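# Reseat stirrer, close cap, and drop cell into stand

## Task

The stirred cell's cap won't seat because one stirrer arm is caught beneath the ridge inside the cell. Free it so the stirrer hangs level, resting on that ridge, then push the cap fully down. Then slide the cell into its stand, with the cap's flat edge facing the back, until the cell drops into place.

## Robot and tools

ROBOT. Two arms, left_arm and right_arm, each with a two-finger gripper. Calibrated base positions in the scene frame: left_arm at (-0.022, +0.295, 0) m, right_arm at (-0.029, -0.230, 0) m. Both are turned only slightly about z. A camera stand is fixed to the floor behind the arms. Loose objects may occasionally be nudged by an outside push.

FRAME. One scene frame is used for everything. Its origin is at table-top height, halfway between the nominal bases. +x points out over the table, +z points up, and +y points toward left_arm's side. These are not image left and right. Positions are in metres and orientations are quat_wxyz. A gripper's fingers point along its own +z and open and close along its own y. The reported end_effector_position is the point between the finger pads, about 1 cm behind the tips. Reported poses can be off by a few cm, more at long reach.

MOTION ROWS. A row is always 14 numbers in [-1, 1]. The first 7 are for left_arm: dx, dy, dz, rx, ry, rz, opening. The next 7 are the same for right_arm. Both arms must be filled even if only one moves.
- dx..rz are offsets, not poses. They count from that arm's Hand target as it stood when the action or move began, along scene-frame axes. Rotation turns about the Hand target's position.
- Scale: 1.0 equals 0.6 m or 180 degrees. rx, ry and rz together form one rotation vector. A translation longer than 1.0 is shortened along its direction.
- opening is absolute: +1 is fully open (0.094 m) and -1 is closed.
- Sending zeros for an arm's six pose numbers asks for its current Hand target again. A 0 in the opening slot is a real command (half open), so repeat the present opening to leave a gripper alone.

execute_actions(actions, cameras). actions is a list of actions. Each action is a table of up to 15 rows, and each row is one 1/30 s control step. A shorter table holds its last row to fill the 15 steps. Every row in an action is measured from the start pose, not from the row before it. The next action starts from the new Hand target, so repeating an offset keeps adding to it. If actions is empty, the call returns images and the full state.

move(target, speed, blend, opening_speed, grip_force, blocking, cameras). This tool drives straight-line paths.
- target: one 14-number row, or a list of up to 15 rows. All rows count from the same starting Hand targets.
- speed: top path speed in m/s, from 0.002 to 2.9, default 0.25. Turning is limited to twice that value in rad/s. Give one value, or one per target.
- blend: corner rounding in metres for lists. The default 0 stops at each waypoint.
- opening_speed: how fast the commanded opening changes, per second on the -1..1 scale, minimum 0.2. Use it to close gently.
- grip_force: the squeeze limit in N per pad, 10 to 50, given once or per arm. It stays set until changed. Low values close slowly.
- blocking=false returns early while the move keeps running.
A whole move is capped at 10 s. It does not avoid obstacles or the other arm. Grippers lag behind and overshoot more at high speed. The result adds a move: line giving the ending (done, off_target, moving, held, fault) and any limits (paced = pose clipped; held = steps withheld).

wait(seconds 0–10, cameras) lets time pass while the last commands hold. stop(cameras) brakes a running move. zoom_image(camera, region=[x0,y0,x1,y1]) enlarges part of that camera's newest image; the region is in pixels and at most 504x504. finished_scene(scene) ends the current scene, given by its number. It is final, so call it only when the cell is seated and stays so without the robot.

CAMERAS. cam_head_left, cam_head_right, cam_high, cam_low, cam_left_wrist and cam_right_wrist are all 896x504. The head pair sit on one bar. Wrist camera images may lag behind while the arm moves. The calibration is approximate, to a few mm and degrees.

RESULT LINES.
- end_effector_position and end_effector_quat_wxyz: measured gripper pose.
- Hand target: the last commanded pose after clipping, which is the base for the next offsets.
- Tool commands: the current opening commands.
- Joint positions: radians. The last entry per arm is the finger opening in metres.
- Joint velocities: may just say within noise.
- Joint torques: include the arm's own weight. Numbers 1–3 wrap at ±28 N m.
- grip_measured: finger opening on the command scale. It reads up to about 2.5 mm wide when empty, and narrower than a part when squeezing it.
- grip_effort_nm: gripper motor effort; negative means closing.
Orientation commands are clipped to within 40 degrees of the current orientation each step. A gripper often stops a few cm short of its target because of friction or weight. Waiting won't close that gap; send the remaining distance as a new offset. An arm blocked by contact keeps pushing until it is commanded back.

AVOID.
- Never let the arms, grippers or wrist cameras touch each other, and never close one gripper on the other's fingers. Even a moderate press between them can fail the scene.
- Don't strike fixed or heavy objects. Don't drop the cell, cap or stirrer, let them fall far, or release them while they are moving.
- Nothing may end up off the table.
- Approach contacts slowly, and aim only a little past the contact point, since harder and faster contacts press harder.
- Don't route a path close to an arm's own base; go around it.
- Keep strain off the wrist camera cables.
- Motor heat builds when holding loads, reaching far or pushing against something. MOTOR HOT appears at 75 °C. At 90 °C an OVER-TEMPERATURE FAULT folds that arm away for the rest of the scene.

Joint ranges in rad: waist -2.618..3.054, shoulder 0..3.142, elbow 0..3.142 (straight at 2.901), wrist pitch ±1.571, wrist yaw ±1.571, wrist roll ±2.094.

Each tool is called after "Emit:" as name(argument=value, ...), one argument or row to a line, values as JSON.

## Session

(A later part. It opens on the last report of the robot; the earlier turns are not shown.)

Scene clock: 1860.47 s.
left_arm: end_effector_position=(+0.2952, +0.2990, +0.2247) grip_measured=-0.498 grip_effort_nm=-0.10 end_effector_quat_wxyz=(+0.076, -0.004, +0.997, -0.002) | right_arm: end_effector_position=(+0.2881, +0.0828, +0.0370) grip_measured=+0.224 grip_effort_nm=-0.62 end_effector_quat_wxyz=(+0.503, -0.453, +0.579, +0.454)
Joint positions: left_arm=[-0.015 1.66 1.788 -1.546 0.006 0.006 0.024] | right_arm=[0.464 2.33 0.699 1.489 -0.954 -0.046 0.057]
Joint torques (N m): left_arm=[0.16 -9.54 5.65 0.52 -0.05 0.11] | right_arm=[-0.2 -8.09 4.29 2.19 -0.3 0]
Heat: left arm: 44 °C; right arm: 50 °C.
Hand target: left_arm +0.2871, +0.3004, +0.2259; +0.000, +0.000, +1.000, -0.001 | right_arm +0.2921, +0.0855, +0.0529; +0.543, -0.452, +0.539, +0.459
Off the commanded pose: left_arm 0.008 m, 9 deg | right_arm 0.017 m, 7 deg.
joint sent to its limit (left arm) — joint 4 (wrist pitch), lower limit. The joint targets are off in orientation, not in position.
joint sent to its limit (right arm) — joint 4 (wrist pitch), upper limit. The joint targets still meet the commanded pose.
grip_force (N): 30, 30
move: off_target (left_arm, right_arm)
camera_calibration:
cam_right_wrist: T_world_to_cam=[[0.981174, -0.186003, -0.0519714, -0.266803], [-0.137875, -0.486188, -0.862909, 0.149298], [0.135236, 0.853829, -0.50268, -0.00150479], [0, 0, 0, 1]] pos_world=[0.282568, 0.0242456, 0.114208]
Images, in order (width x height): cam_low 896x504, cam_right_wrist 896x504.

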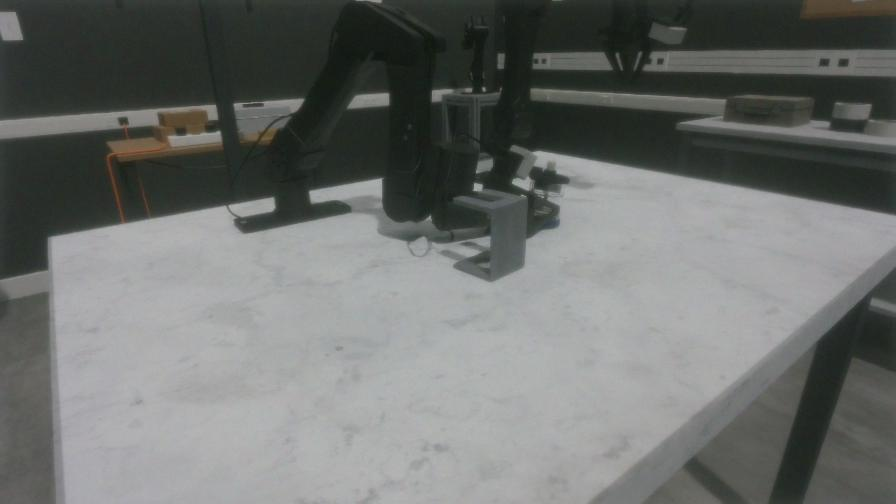

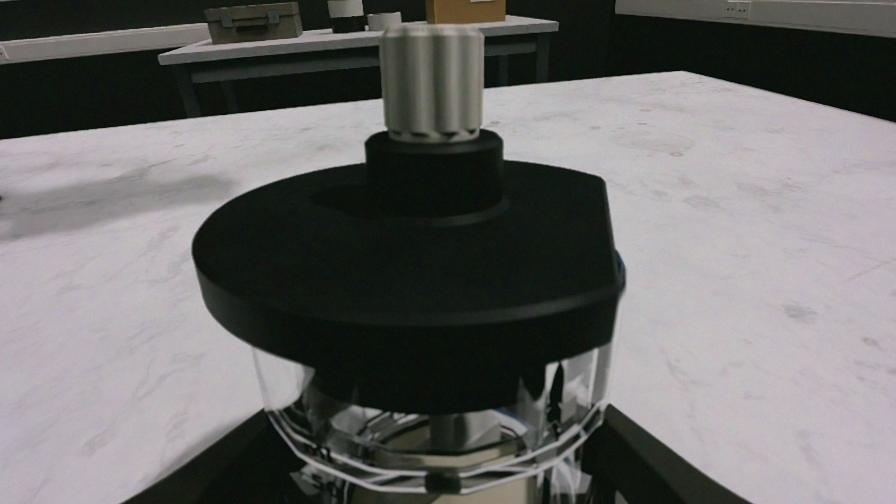

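Emit:
move(
  target=[0,0,0,0,0,0,-0.5, 0,0,-0.007,0,0,0,0.0],
  speed=0.03,
  cameras=["cam_right_wrist","cam_low"],
)

Emit:
zoom_image(
  camera="cam_low",
  region=[520, 140, 600, 240],
)

Scene clock: 1873.70 s.
left_arm: end_effector_position=(+0.2952, +0.2990, +0.2247) grip_measured=-0.498 grip_effort_nm=-0.10 end_effector_quat_wxyz=(+0.076, -0.004, +0.997, -0.002) | right_arm: end_effector_position=(+0.2884, +0.0838, +0.0366) grip_measured=+0.224 grip_effort_nm=-0.62 end_effector_quat_wxyz=(+0.502, -0.455, +0.577, +0.456)
Joint positions: left_arm=[-0.015 1.66 1.788 -1.546 0.006 0.006 0.024] | right_arm=[0.464 2.336 0.707 1.489 -0.962 -0.046 0.057]
Joint torques (N m): left_arm=[0.17 -9.5 5.68 0.53 -0.07 0.11] | right_arm=[-0.17 -7.68 4.03 2.2 -0.17 0.02]
Heat: left arm: 44 °C; right arm: 50 °C.
Hand target: left_arm +0.2871, +0.3004, +0.2259; +0.000, +0.000, +1.000, -0.001 | right_arm +0.2922, +0.0855, +0.0486; +0.543, -0.452, +0.539, +0.459
Off the commanded pose: left_arm 0.008 m, 9 deg | right_arm 0.013 m, 6 deg.
joint sent to its limit (left arm) — joint 4 (wrist pitch), lower limit. The joint targets are off in orientation, not in position.
joint sent to its limit (right arm) — joint 4 (wrist pitch), upper limit. The joint targets are off in orientation, not in position.
grip_force (N): 30, 30
move: off_target (left_arm, right_arm)
camera_calibration:
cam_right_wrist: T_world_to_cam=[[0.982617, -0.178473, -0.0510963, -0.267971], [-0.13311, -0.485491, -0.864049, 0.148012], [0.129403, 0.855831, -0.500808, -0.00117718], [0, 0, 0, 1]] pos_world=[0.283167, 0.0250404, 0.113608]
Images, in order (width x height): cam_low 896x504, cam_right_wrist 896x504.

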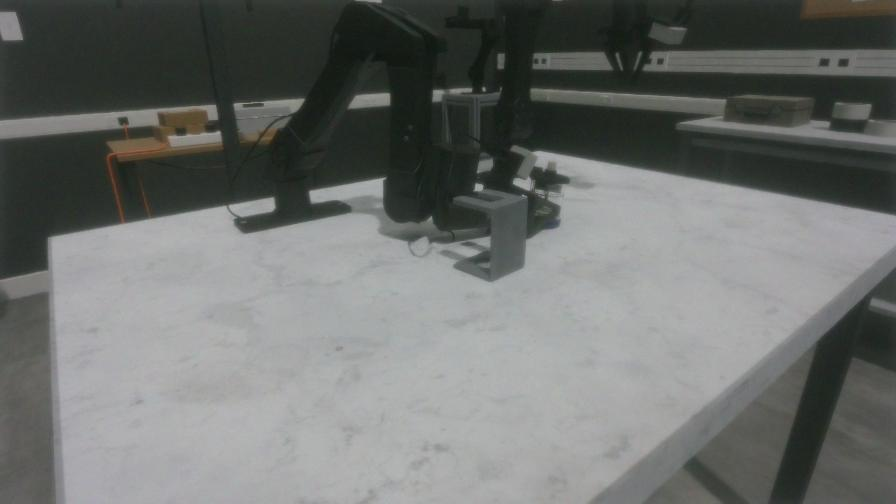

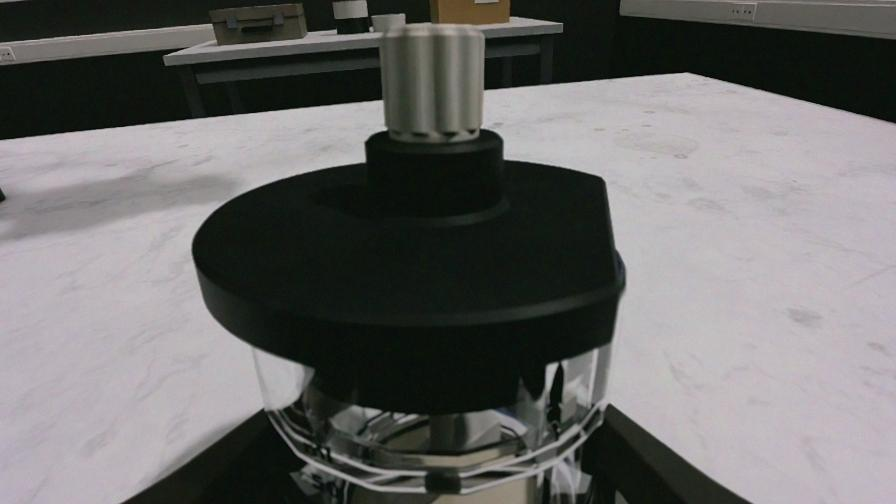

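Scaled by 5.040 from the camera's 896x504 image, which has a finer 1280x720 frame.

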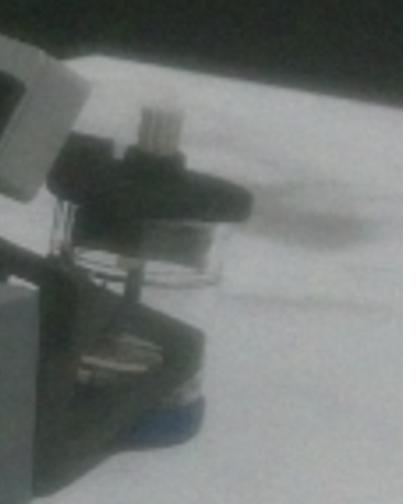

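Emit:
move(
  target=[0,0,0,0,0,0,-0.5, 0,0,0,0,0,0,0.4],
  speed=0.03,
  opening_speed=0.25,
  cameras=["cam_right_wrist","cam_low"],
)

Emit:
zoom_image(
  camera="cam_low",
  region=[520, 140, 600, 240],
)

Scene clock: 1881.53 s.
left_arm: end_effector_position=(+0.2952, +0.2990, +0.2247) grip_measured=-0.498 grip_effort_nm=-0.10 end_effector_quat_wxyz=(+0.076, -0.004, +0.997, -0.002) | right_arm: end_effector_position=(+0.2879, +0.0839, +0.0366) grip_measured=+0.397 grip_effort_nm=0.20 end_effector_quat_wxyz=(+0.501, -0.456, +0.576, +0.457)
Joint positions: left_arm=[-0.015 1.66 1.788 -1.546 0.006 0.006 0.024] | right_arm=[0.464 2.336 0.707 1.489 -0.964 -0.046 0.066]
Joint torques (N m): left_arm=[0.2 -9.51 5.65 0.53 -0.06 0.1] | right_arm=[-0.18 -7.65 4.18 2.18 -0.16 0.02]
Heat: left arm: 44 °C; right arm: 50 °C.
Hand target: left_arm +0.2871, +0.3004, +0.2259; +0.000, +0.000, +1.000, -0.001 | right_arm +0.2922, +0.0855, +0.0486; +0.543, -0.452, +0.539, +0.459
Off the commanded pose: left_arm 0.008 m, 9 deg | right_arm 0.013 m, 6 deg.
joint sent to its limit (left arm) — joint 4 (wrist pitch), lower limit. The joint targets are off in orientation, not in position.
joint sent to its limit (right arm) — joint 4 (wrist pitch), upper limit. The joint targets are off in orientation, not in position.
grip_force (N): 30, 30
move: off_target (left_arm, right_arm)
camera_calibration:
cam_right_wrist: T_world_to_cam=[[0.983069, -0.175913, -0.0512912, -0.267823], [-0.13198, -0.48559, -0.864166, 0.147802], [0.127111, 0.856304, -0.500585, -0.000561597], [0, 0, 0, 1]] pos_world=[0.282867, 0.0251388, 0.113708]
Images, in order (width x height): cam_low 896x504, cam_right_wrist 896x504.

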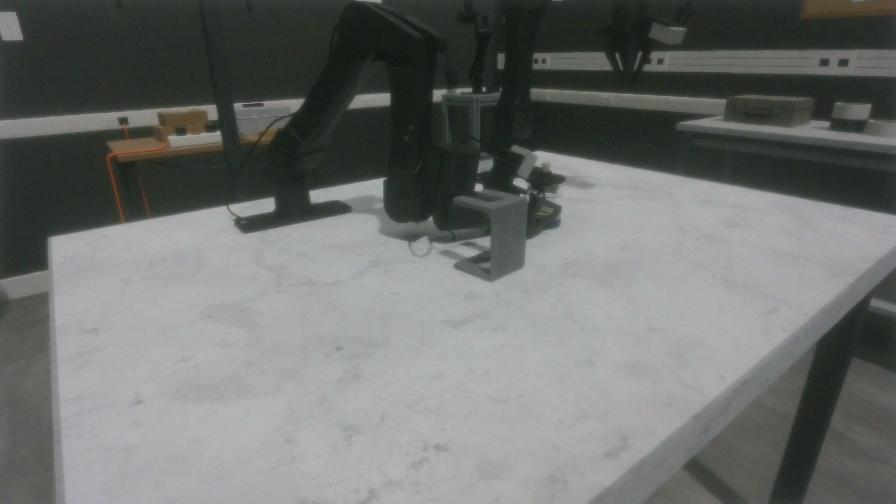

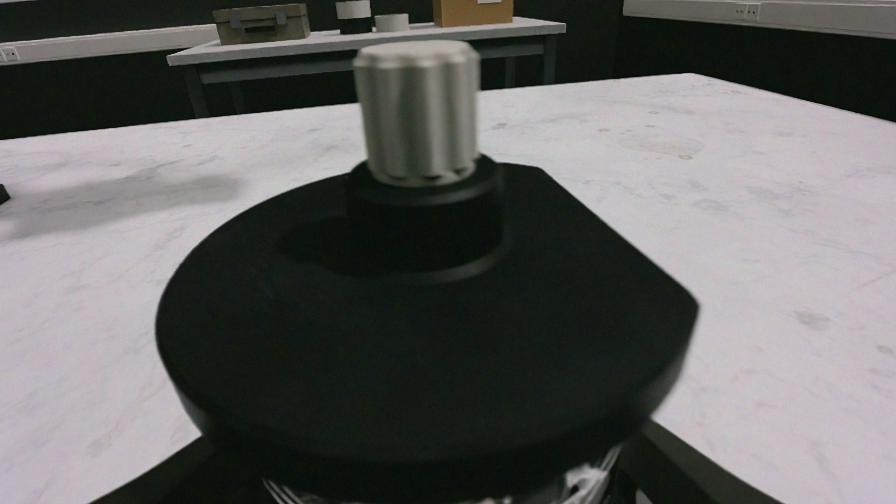

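Scaled by 5.040 from the camera's 896x504 image, which has a finer 1280x720 frame.

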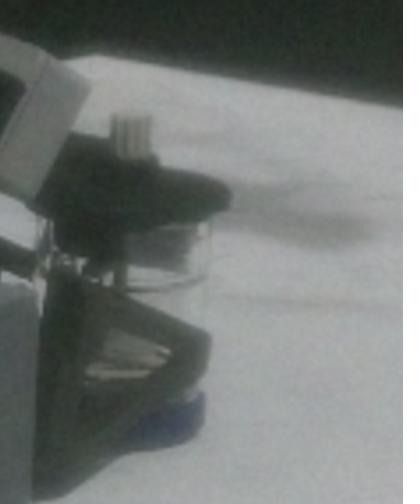

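Emit:
move(
  target=[0,0,0,0,0,0,-0.5, 0,0,0,0,0,0,0.9],
  speed=0.03,
  opening_speed=0.3,
  cameras=["cam_right_wrist","cam_low"],
)

Emit:
zoom_image(
  camera="cam_low",
  region=[520, 140, 600, 240],
)

Scene clock: 1897.83 s.
left_arm: end_effector_position=(+0.2952, +0.2990, +0.2247) grip_measured=-0.498 grip_effort_nm=-0.10 end_effector_quat_wxyz=(+0.076, -0.004, +0.997, -0.002) | right_arm: end_effector_position=(+0.2879, +0.0839, +0.0366) grip_measured=+0.897 grip_effort_nm=0.20 end_effector_quat_wxyz=(+0.501, -0.456, +0.576, +0.457)
Joint positions: left_arm=[-0.015 1.66 1.788 -1.546 0.006 0.006 0.024] | right_arm=[0.464 2.336 0.707 1.489 -0.964 -0.046 0.089]
Joint torques (N m): left_arm=[0.18 -9.47 5.63 0.54 -0.05 0.1] | right_arm=[-0.25 -7.64 4.19 2.19 -0.16 0.01]
Heat: left arm: 44 °C; right arm: 50 °C.
Hand target: left_arm +0.2871, +0.3004, +0.2259; +0.000, +0.000, +1.000, -0.001 | right_arm +0.2922, +0.0855, +0.0486; +0.543, -0.452, +0.539, +0.459
Off the commanded pose: left_arm 0.008 m, 9 deg | right_arm 0.013 m, 6 deg.
joint sent to its limit (left arm) — joint 4 (wrist pitch), lower limit. The joint targets are off in orientation, not in position.
joint sent to its limit (right arm) — joint 4 (wrist pitch), upper limit. The joint targets are off in orientation, not in position.
grip_force (N): 30, 30
move: off_target (left_arm, right_arm)
camera_calibration:
cam_right_wrist: T_world_to_cam=[[0.983069, -0.175913, -0.0512912, -0.267823], [-0.13198, -0.48559, -0.864166, 0.147802], [0.127111, 0.856304, -0.500585, -0.000561597], [0, 0, 0, 1]] pos_world=[0.282867, 0.0251388, 0.113708]
Images, in order (width x height): cam_low 896x504, cam_right_wrist 896x504.

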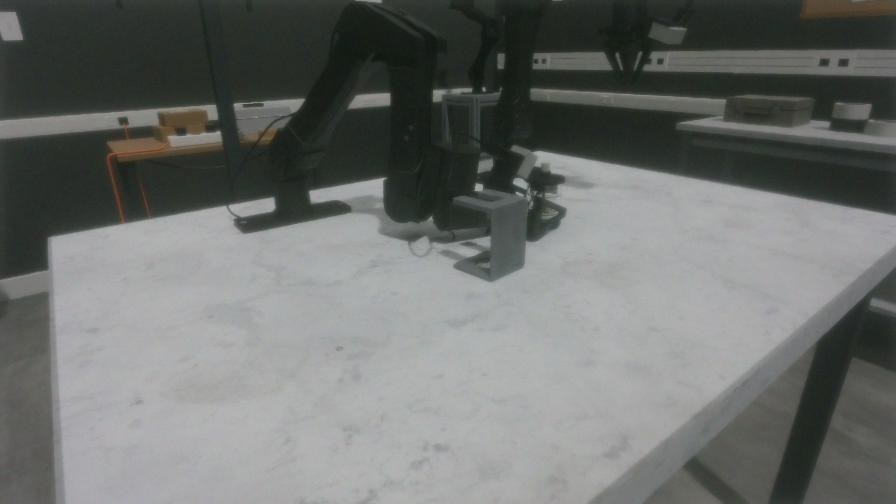

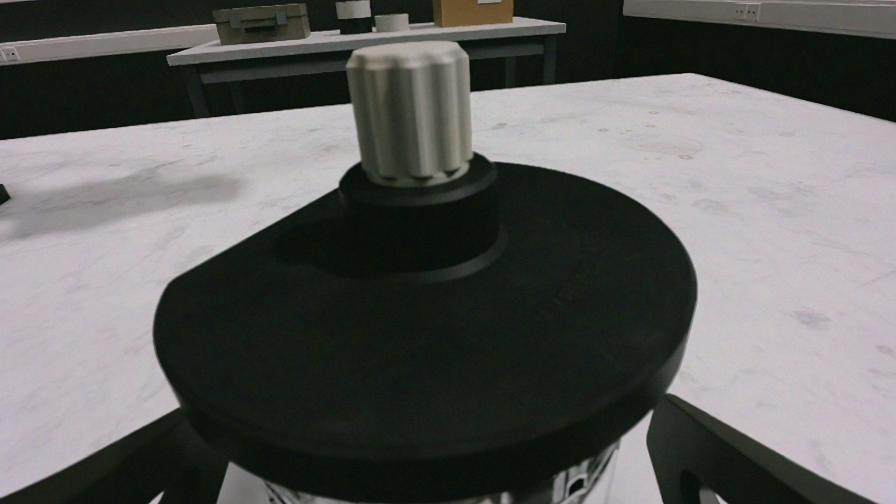

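Scaled by 5.040 from the camera's 896x504 image, which has a finer 1280x720 frame.

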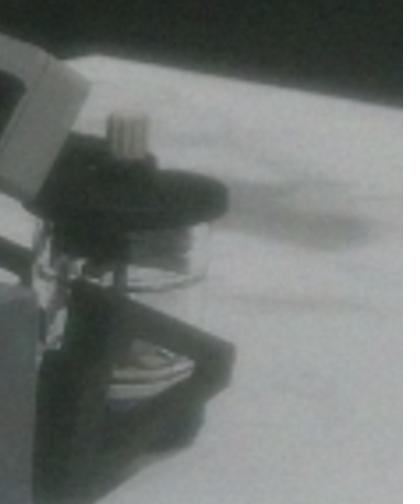

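Emit:
zoom_image(
  camera="cam_right_wrist",
  region=[140, 250, 720, 504],
)

Emit:
wait(
  seconds=0.5,
  cameras=["all"],
)

Emit:
zoom_image(
  camera="cam_high",
  region=[370, 180, 530, 300],
)

Region (140, 250, 720, 504) is 580x254 pixels. A region can be at most 504 by 504 pixels.

Scene clock: 1904.90 s.
left_arm: end_effector_position=(+0.2952, +0.2990, +0.2247) grip_measured=-0.498 grip_effort_nm=-0.10 end_effector_quat_wxyz=(+0.076, -0.004, +0.997, -0.002) | right_arm: end_effector_position=(+0.2879, +0.0839, +0.0366) grip_measured=+0.897 grip_effort_nm=0.20 end_effector_quat_wxyz=(+0.501, -0.456, +0.576, +0.457)
Joint positions: left_arm=[-0.015 1.66 1.788 -1.546 0.006 0.006 0.024] | right_arm=[0.464 2.336 0.707 1.489 -0.964 -0.046 0.089]
Joint torques (N m): left_arm=[0.18 -9.47 5.67 0.53 -0.07 0.1] | right_arm=[-0.28 -7.51 4.31 2.14 -0.13 -0.01]
Heat: left arm: 43 °C; right arm: 50 °C.
Hand target: left_arm +0.2871, +0.3004, +0.2259; +0.000, +0.000, +1.000, -0.001 | right_arm +0.2922, +0.0855, +0.0486; +0.543, -0.452, +0.539, +0.459
Tool commands: left_gripper/opening=-0.5 right_gripper/opening=+0.9
Off the commanded pose: left_arm 0.008 m, 9 deg | right_arm 0.013 m, 6 deg.
grip_force (N): 30, 30
wait: 0.50 s; at rest from the start
camera_calibration:
cam_left_wrist: T_world_to_cam=[[0.0105154, -0.999944, 0.000715567, 0.297016], [-0.962653, -0.0099296, 0.270557, 0.267255], [-0.270535, -0.00353385, -0.962704, 0.388799], [0, 0, 0, 1]] pos_world=[0.359334, 0.301027, 0.301778]
cam_right_wrist: T_world_to_cam=[[0.983069, -0.175913, -0.0512912, -0.267823], [-0.13198, -0.48559, -0.864166, 0.147802], [0.127111, 0.856304, -0.500585, -0.000561597], [0, 0, 0, 1]] pos_world=[0.282867, 0.0251388, 0.113708]

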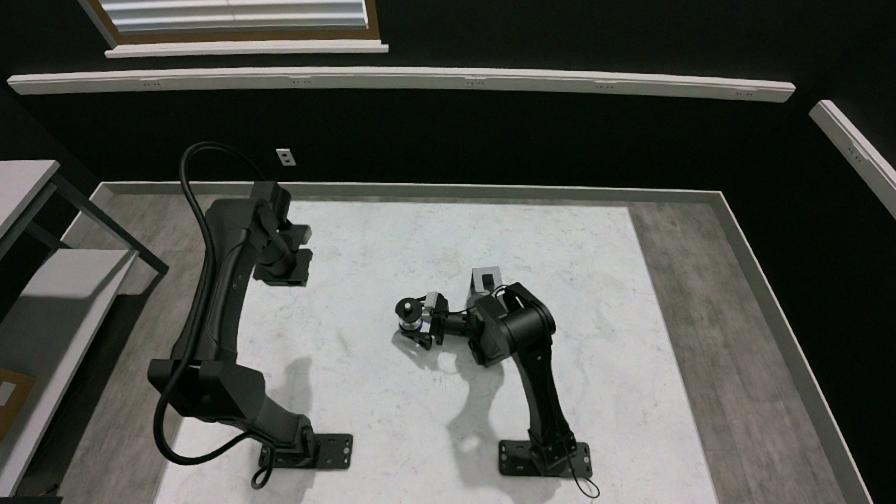

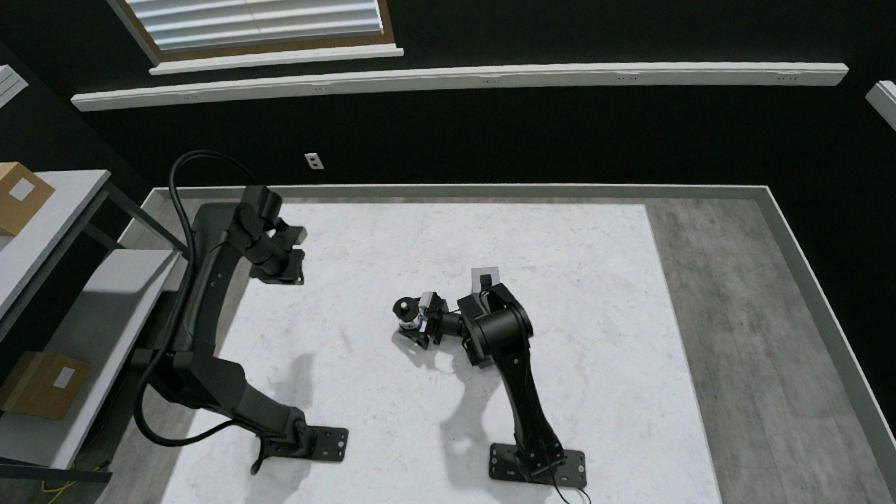

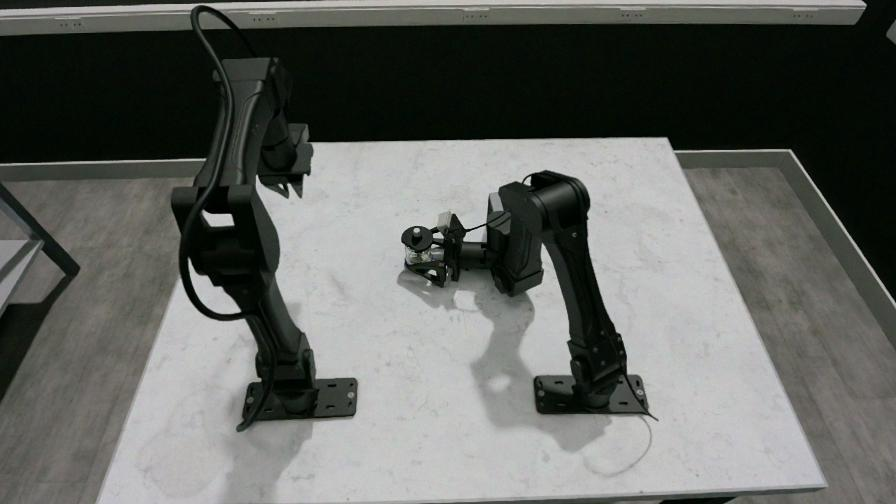

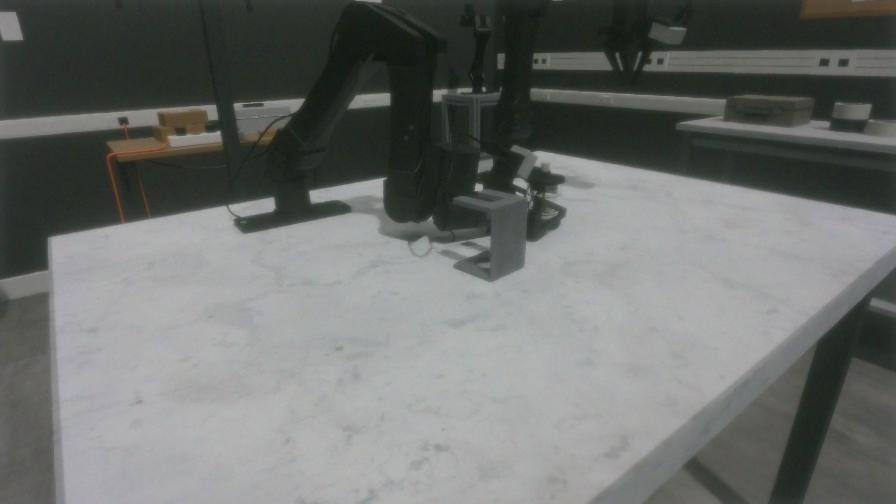

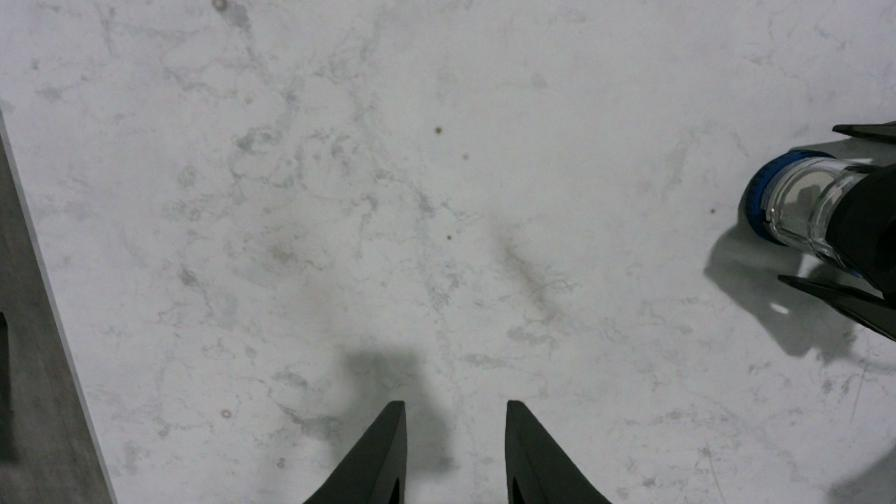

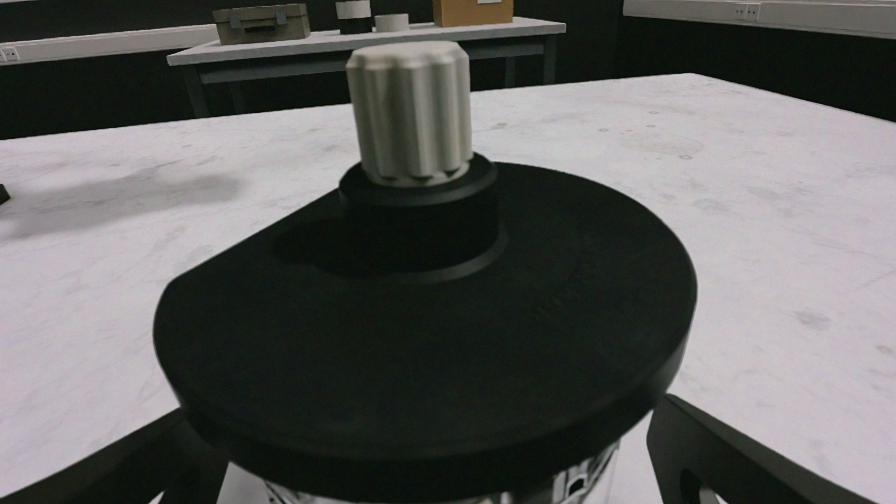

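Scaled by 3.150 from the camera's 896x504 image, which has a finer 1280x720 frame.

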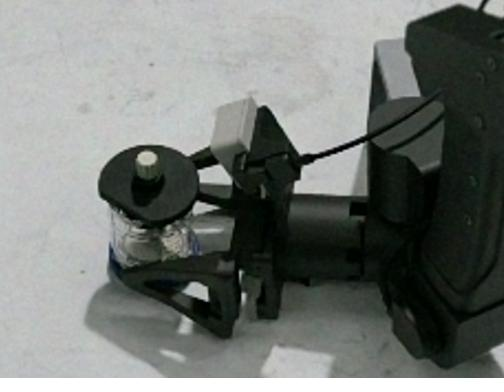

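Emit:
move(
  target=[0,0,0,0,0,0,-0.5, -0.003,-0.02,0.0,0,0,0,0.9],
  speed=0.03,
  cameras=["cam_right_wrist","cam_low","cam_left_wrist","cam_high"],
)

Emit:
zoom_image(
  camera="cam_low",
  region=[520, 140, 600, 240],
)

Emit:
zoom_image(
  camera="cam_high",
  region=[390, 200, 470, 290],
)

Scene clock: 1926.47 s.
left_arm: end_effector_position=(+0.2952, +0.2990, +0.2247) grip_measured=-0.498 grip_effort_nm=-0.10 end_effector_quat_wxyz=(+0.076, -0.004, +0.997, -0.002) | right_arm: end_effector_position=(+0.2914, +0.0758, +0.0373) grip_measured=+0.897 grip_effort_nm=0.20 end_effector_quat_wxyz=(+0.503, -0.457, +0.574, +0.457)
Joint positions: left_arm=[-0.015 1.66 1.788 -1.546 0.006 0.006 0.024] | right_arm=[0.436 2.336 0.707 1.489 -0.994 -0.052 0.089]
Joint torques (N m): left_arm=[0.16 -9.5 5.68 0.53 -0.06 0.1] | right_arm=[-0.61 -8.64 1.96 2.16 -0.16 -0.06]
Heat: left arm: 43 °C; right arm: 50 °C.
Hand target: left_arm +0.2871, +0.3004, +0.2259; +0.000, +0.000, +1.000, -0.001 | right_arm +0.2904, +0.0735, +0.0486; +0.543, -0.452, +0.539, +0.459
Off the commanded pose: left_arm 0.008 m, 9 deg | right_arm 0.012 m, 6 deg.
joint sent to its limit (left arm) — joint 4 (wrist pitch), lower limit. The joint targets are off in orientation, not in position.
joint sent to its limit (right arm) — joint 4 (wrist pitch), upper limit. The joint targets are off in orientation, not in position.
grip_force (N): 30, 30
move: off_target (left_arm, right_arm)
camera_calibration:
cam_left_wrist: T_world_to_cam=[[0.0105154, -0.999944, 0.000715567, 0.297016], [-0.962653, -0.0099296, 0.270557, 0.267255], [-0.270535, -0.00353385, -0.962704, 0.388799], [0, 0, 0, 1]] pos_world=[0.359334, 0.301027, 0.301778]
cam_right_wrist: T_world_to_cam=[[0.983589, -0.174049, -0.0475434, -0.273112], [-0.127394, -0.483345, -0.866111, 0.143421], [0.127766, 0.857954, -0.497586, 0.00577073], [0, 0, 0, 1]] pos_world=[0.286164, 0.0168362, 0.114106]
Images, in order (width x height): cam_high 896x504, cam_low 896x504, cam_left_wrist 896x504, cam_right_wrist 896x504.

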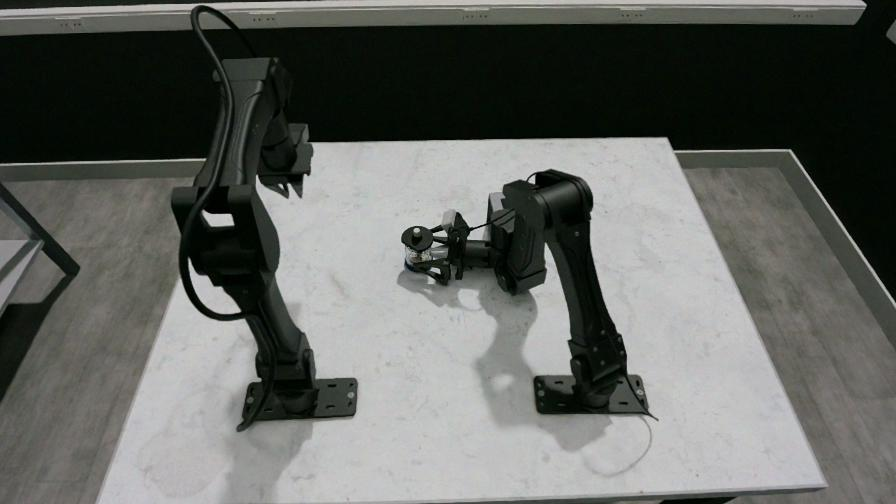

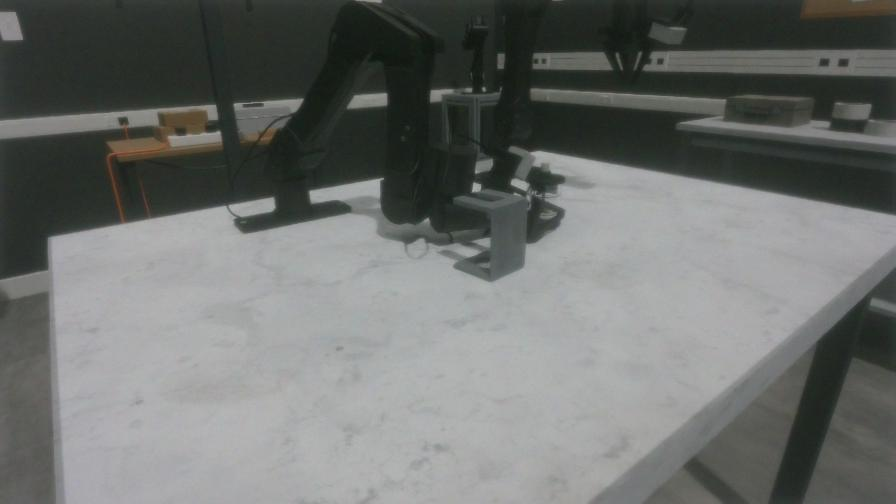

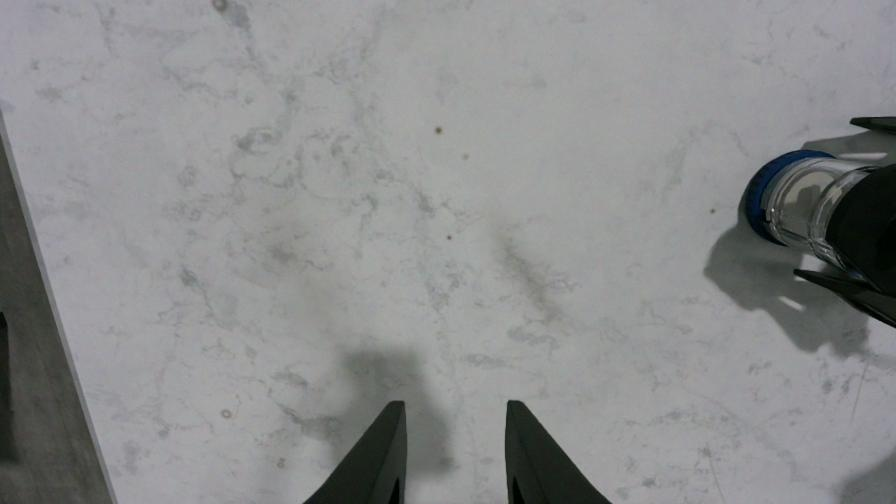

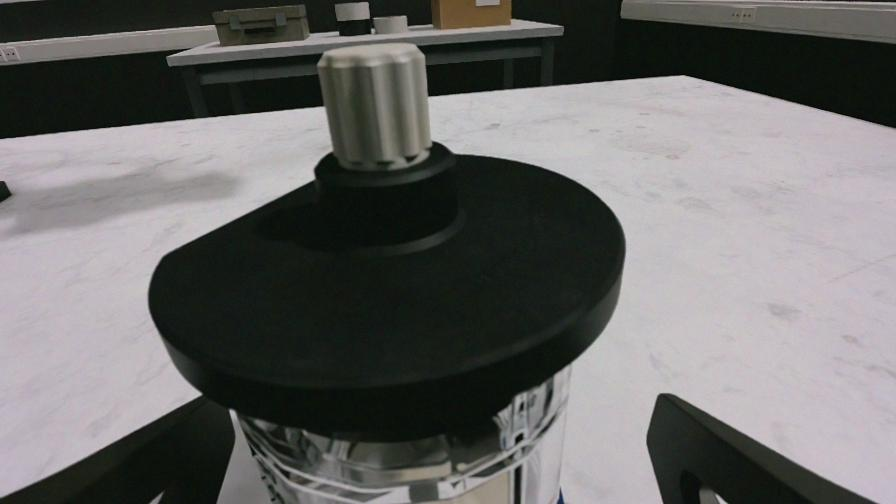

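Scaled by 5.040 from the camera's 896x504 image, which has a finer 1280x720 frame.

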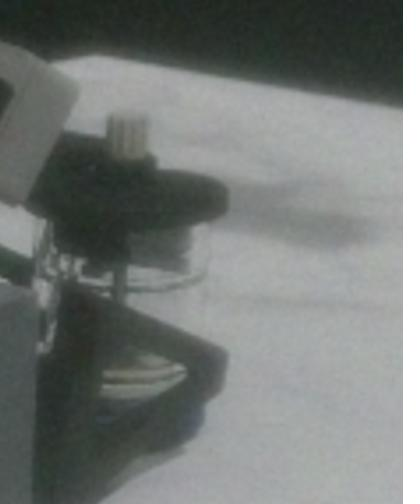

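Scaled by 5.600 from the camera's 896x504 image, which has a finer 1280x720 frame.

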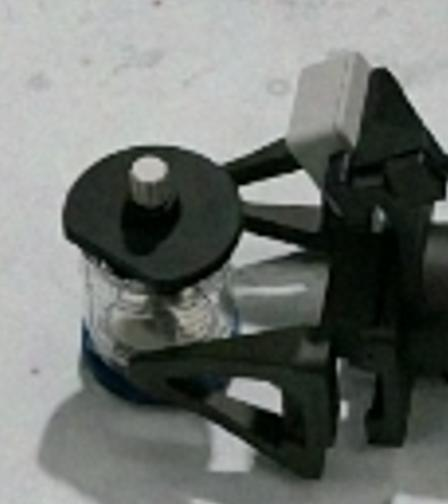

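Emit:
move(
  target=[0,0,0,0,0,0,-0.5, -0.014,-0.012,0.008,-0.04,0.007,0,0.9],
  speed=0.05,
  cameras=["cam_right_wrist"],
)

Scene clock: 1945.27 s.
left_arm: end_effector_position=(+0.2952, +0.2990, +0.2247) grip_measured=-0.498 grip_effort_nm=-0.10 end_effector_quat_wxyz=(+0.076, -0.004, +0.997, -0.002) | right_arm: end_effector_position=(+0.2784, +0.0687, +0.0430) grip_measured=+0.897 grip_effort_nm=0.20 end_effector_quat_wxyz=(+0.494, -0.478, +0.579, +0.438)
Joint positions: left_arm=[-0.015 1.66 1.788 -1.546 0.006 0.006 0.024] | right_arm=[0.433 2.221 0.637 1.345 -0.995 -0.167 0.089]
Joint torques (N m): left_arm=[0.17 -9.55 5.72 0.54 -0.06 0.11] | right_arm=[-0.77 -10.37 2.35 1.5 -0.04 0]
Heat: left arm: 43 °C; right arm: 51 °C.
Hand target: left_arm +0.2871, +0.3004, +0.2259; +0.000, +0.000, +1.000, -0.001 | right_arm +0.2820, +0.0662, +0.0535; +0.507, -0.480, +0.573, +0.429
Off the commanded pose: left_arm 0.008 m, 9 deg | right_arm 0.011 m, 2 deg.
joint sent to its limit (left arm) — joint 4 (wrist pitch), lower limit. The joint targets are off in orientation, not in position.
grip_force (N): 30, 30
move: off_target (left_arm, right_arm)
camera_calibration:
cam_right_wrist: T_world_to_cam=[[0.985853, -0.166876, -0.0156818, -0.26381], [-0.103621, -0.533263, -0.839579, 0.138994], [0.131743, 0.829327, -0.54301, 0.0192097], [0, 0, 0, 1]] pos_world=[0.27195, 0.0141655, 0.122991]
Images, in order (width x height): cam_right_wrist 896x504.

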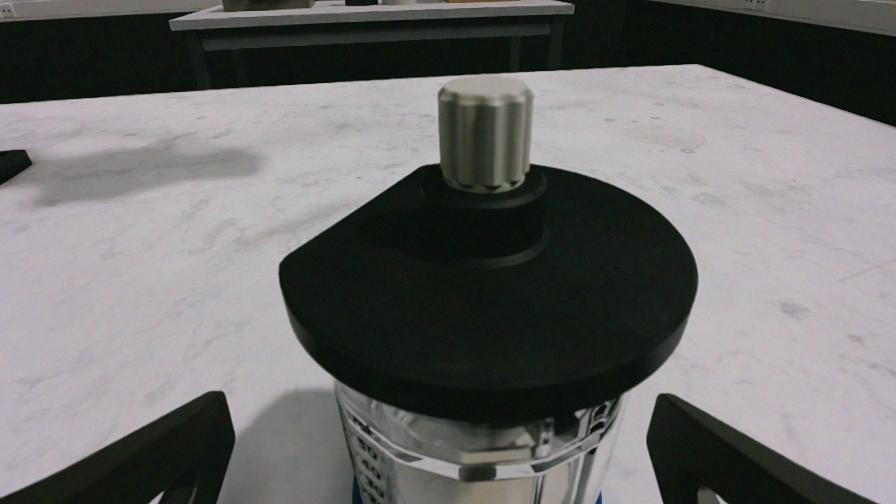

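Emit:
move(
  target=[0,0,0,0,0,0,-0.5, 0.007,0.011,0,0,0,0,0.9],
  speed=0.04,
  cameras=["cam_right_wrist"],
)

Scene clock: 1953.30 s.
left_arm: end_effector_position=(+0.2952, +0.2990, +0.2247) grip_measured=-0.498 grip_effort_nm=-0.10 end_effector_quat_wxyz=(+0.076, -0.004, +0.997, -0.002) | right_arm: end_effector_position=(+0.2801, +0.0681, +0.0403) grip_measured=+0.897 grip_effort_nm=0.20 end_effector_quat_wxyz=(+0.491, -0.475, +0.587, +0.435)
Joint positions: left_arm=[-0.015 1.66 1.788 -1.546 0.006 0.006 0.024] | right_arm=[0.433 2.221 0.637 1.331 -0.982 -0.168 0.089]
Joint torques (N m): left_arm=[0.18 -9.48 5.72 0.53 -0.08 0.12] | right_arm=[0.55 -9.63 4.63 1.48 -0.04 0.01]
Heat: left arm: 43 °C; right arm: 50 °C.
Hand target: left_arm +0.2871, +0.3004, +0.2259; +0.000, +0.000, +1.000, -0.001 | right_arm +0.2861, +0.0728, +0.0534; +0.507, -0.480, +0.573, +0.429
Off the commanded pose: left_arm 0.008 m, 9 deg | right_arm 0.015 m, 3 deg.
joint sent to its limit (left arm) — joint 4 (wrist pitch), lower limit. The joint targets are off in orientation, not in position.
grip_force (N): 30, 30
move: off_target (left_arm, right_arm)
camera_calibration:
cam_right_wrist: T_world_to_cam=[[0.983524, -0.179024, -0.0251094, -0.263658], [-0.11938, -0.538894, -0.833871, 0.141103], [0.135752, 0.82313, -0.551387, 0.0176904], [0, 0, 0, 1]] pos_world=[0.273758, 0.0142771, 0.120796]
Images, in order (width x height): cam_right_wrist 896x504.

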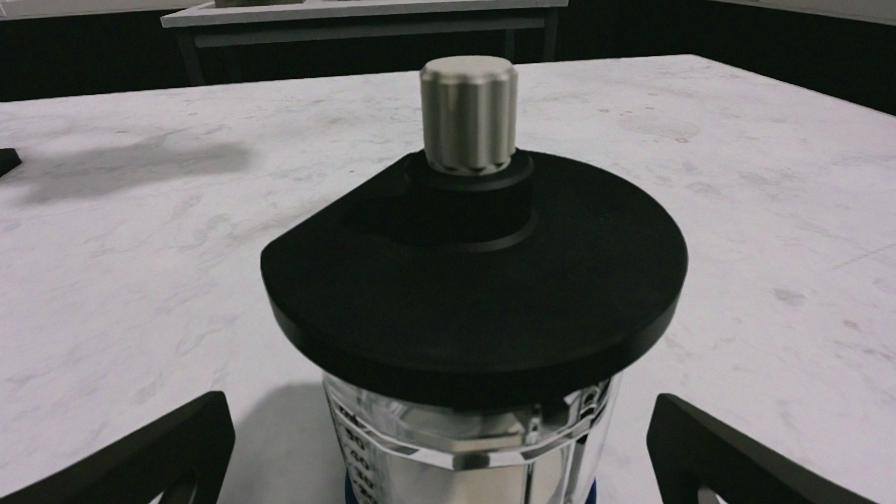

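Emit:
move(
  target=[0,0,0,0,0,0,-0.5, 0.006,0.012,0.005,0,0,0,0.9],
  speed=0.04,
  cameras=["cam_right_wrist"],
)

Scene clock: 1958.13 s.
left_arm: end_effector_position=(+0.2952, +0.2990, +0.2247) grip_measured=-0.498 grip_effort_nm=-0.10 end_effector_quat_wxyz=(+0.076, -0.004, +0.997, -0.002) | right_arm: end_effector_position=(+0.2845, +0.0752, +0.0421) grip_measured=+0.897 grip_effort_nm=0.20 end_effector_quat_wxyz=(+0.493, -0.476, +0.586, +0.433)
Joint positions: left_arm=[-0.015 1.66 1.788 -1.546 0.006 0.006 0.024] | right_arm=[0.448 2.221 0.665 1.307 -0.967 -0.168 0.089]
Joint torques (N m): left_arm=[0.17 -9.48 5.64 0.54 -0.06 0.11] | right_arm=[0.64 -10.11 4.45 1.46 -0.07 0.05]
Heat: left arm: 43 °C; right arm: 49 °C.
Hand target: left_arm +0.2871, +0.3004, +0.2259; +0.000, +0.000, +1.000, -0.001 | right_arm +0.2897, +0.0801, +0.0565; +0.507, -0.480, +0.573, +0.429
Off the commanded pose: left_arm 0.008 m, 9 deg | right_arm 0.016 m, 2 deg.
joint sent to its limit (left arm) — joint 4 (wrist pitch), lower limit. The joint targets are off in orientation, not in position.
grip_force (N): 30, 30
move: off_target (left_arm, right_arm)
camera_calibration:
cam_right_wrist: T_world_to_cam=[[0.983737, -0.178556, -0.0194814, -0.266996], [-0.114605, -0.540461, -0.833527, 0.145678], [0.138302, 0.822204, -0.552135, 0.0115323], [0, 0, 0, 1]] pos_world=[0.277754, 0.0215779, 0.122593]
Images, in order (width x height): cam_right_wrist 896x504.

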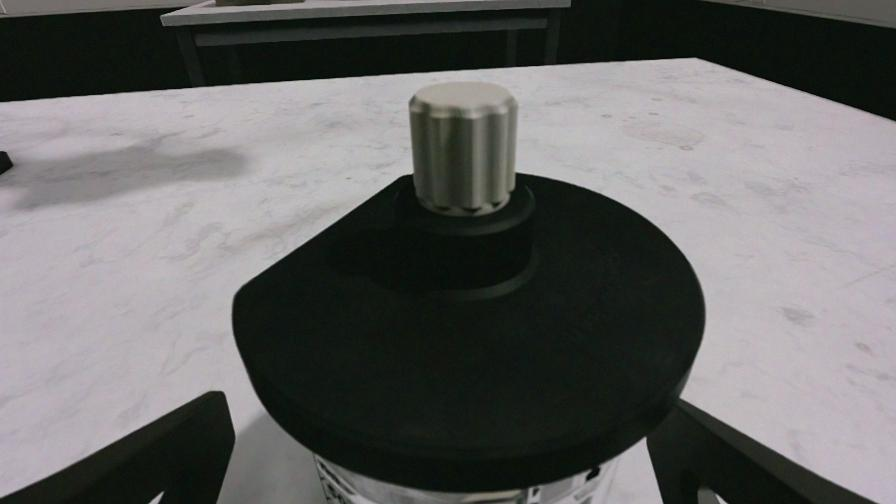

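Emit:
move(
  target=[0,0,0,0,0,0,-0.5, 0,0,0,0,0,0,0.0],
  speed=0.04,
  opening_speed=0.35,
  cameras=["cam_right_wrist"],
)

Scene clock: 1966.33 s.
left_arm: end_effector_position=(+0.2952, +0.2990, +0.2247) grip_measured=-0.498 grip_effort_nm=-0.10 end_effector_quat_wxyz=(+0.076, -0.004, +0.997, -0.002) | right_arm: end_effector_position=(+0.2858, +0.0749, +0.0417) grip_measured=+0.217 grip_effort_nm=-0.62 end_effector_quat_wxyz=(+0.494, -0.475, +0.588, +0.430)
Joint positions: left_arm=[-0.015 1.66 1.788 -1.546 0.006 0.006 0.024] | right_arm=[0.448 2.221 0.665 1.307 -0.959 -0.168 0.057]
Joint torques (N m): left_arm=[0.16 -9.47 5.68 0.53 -0.05 0.11] | right_arm=[0.5 -10.1 4.55 1.47 -0.1 0.03]
Heat: left arm: 43 °C; right arm: 49 °C.
Hand target: left_arm +0.2871, +0.3004, +0.2259; +0.000, +0.000, +1.000, -0.001 | right_arm +0.2898, +0.0801, +0.0565; +0.507, -0.480, +0.573, +0.429
Off the commanded pose: left_arm 0.008 m, 9 deg | right_arm 0.016 m, 2 deg.
joint sent to its limit (left arm) — joint 4 (wrist pitch), lower limit. The joint targets are off in orientation, not in position.
grip_force (N): 30, 30
move: off_target (left_arm, right_arm)
camera_calibration:
cam_right_wrist: T_world_to_cam=[[0.982327, -0.186214, -0.0189472, -0.267511], [-0.118666, -0.541297, -0.832416, 0.146506], [0.144751, 0.819952, -0.553828, 0.00976358], [0, 0, 0, 1]] pos_world=[0.278755, 0.0214833, 0.122293]
Images, in order (width x height): cam_right_wrist 896x504.

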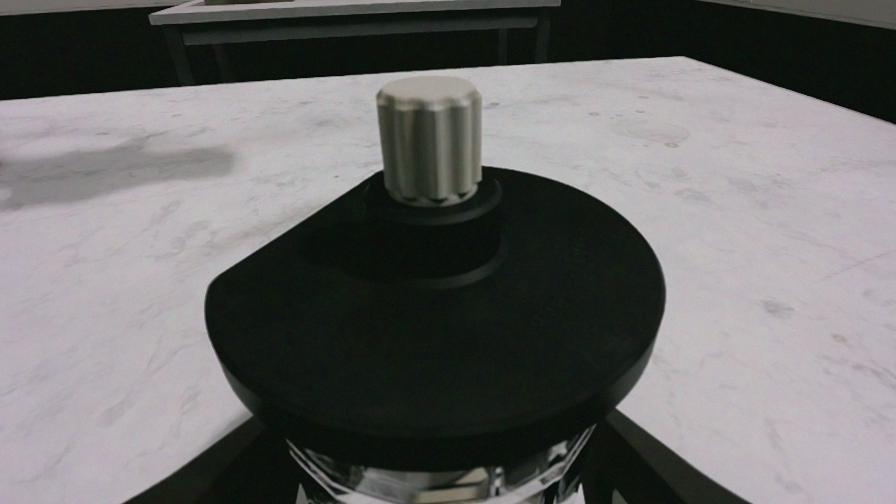

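Emit:
move(
  target=[
    [0,0,0,0,0,0,-0.5, 0,0,0.035,0,0,0,0.0],
    [0,0,0,0,0,0,-0.5, 0.0,-0.03,0.035,0,0,-0.236,0.0],
    [0,0,0,0,0,0,-0.5, 0.0,-0.06,0.035,0,0,-0.472,0.0],
  ],
  speed=0.15,
  blend=0.02,
  cameras=["cam_right_wrist","cam_high"],
)

Scene clock: 1980.93 s.
left_arm: end_effector_position=(+0.2952, +0.2990, +0.2247) grip_measured=-0.498 grip_effort_nm=-0.10 end_effector_quat_wxyz=(+0.076, -0.004, +0.997, -0.002) | right_arm: end_effector_position=(+0.2876, +0.0393, +0.0634) grip_measured=+0.217 grip_effort_nm=-0.62 end_effector_quat_wxyz=(+0.650, +0.005, +0.759, -0.038)
Joint positions: left_arm=[-0.015 1.66 1.788 -1.546 0.006 0.006 0.024] | right_arm=[1.134 2.082 0.671 1.034 1.147 0.295 0.057]
Joint torques (N m): left_arm=[0.17 -9.51 5.7 0.53 -0.06 0.1] | right_arm=[0.59 -7.99 6.08 1.62 0.46 0.09]
Heat: left arm: 43 °C; right arm: 49 °C.
Hand target: left_arm +0.2871, +0.3004, +0.2259; +0.000, +0.000, +1.000, -0.001 | right_arm +0.2898, +0.0440, +0.0775; +0.664, +0.033, +0.747, -0.026
Off the commanded pose: left_arm 0.008 m, 9 deg | right_arm 0.015 m, 4 deg.
joint sent to its limit (left arm) — joint 4 (wrist pitch), lower limit. The joint targets are off in orientation, not in position.
grip_force (N): 30, 30
move: off_target (left_arm, right_arm); blend cut to 0.0105 m at target 1
camera_calibration:
cam_right_wrist: T_world_to_cam=[[-0.0638677, -0.995546, 0.0693446, 0.0516729], [-0.563995, -0.021318, -0.825503, 0.252816], [0.823305, -0.091833, -0.560122, -0.108146], [0, 0, 0, 1]] pos_world=[0.234924, 0.0469009, 0.144542]
Images, in order (width x height): cam_high 896x504, cam_right_wrist 896x504.

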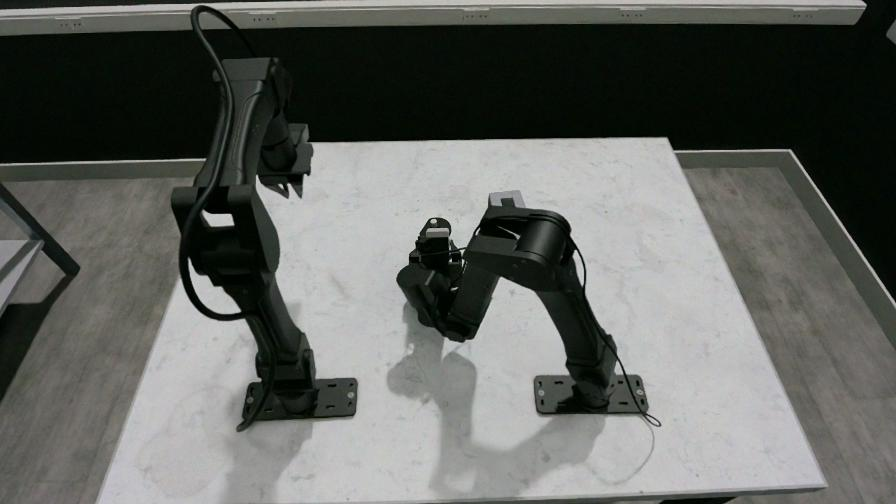

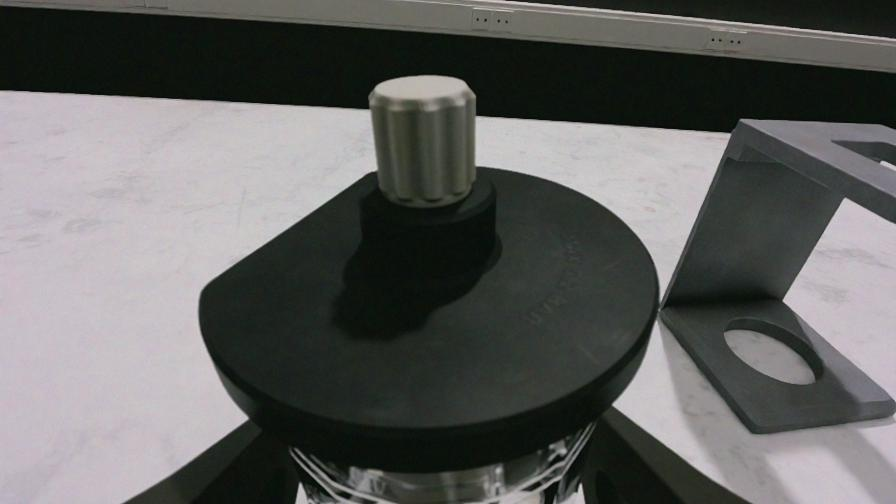

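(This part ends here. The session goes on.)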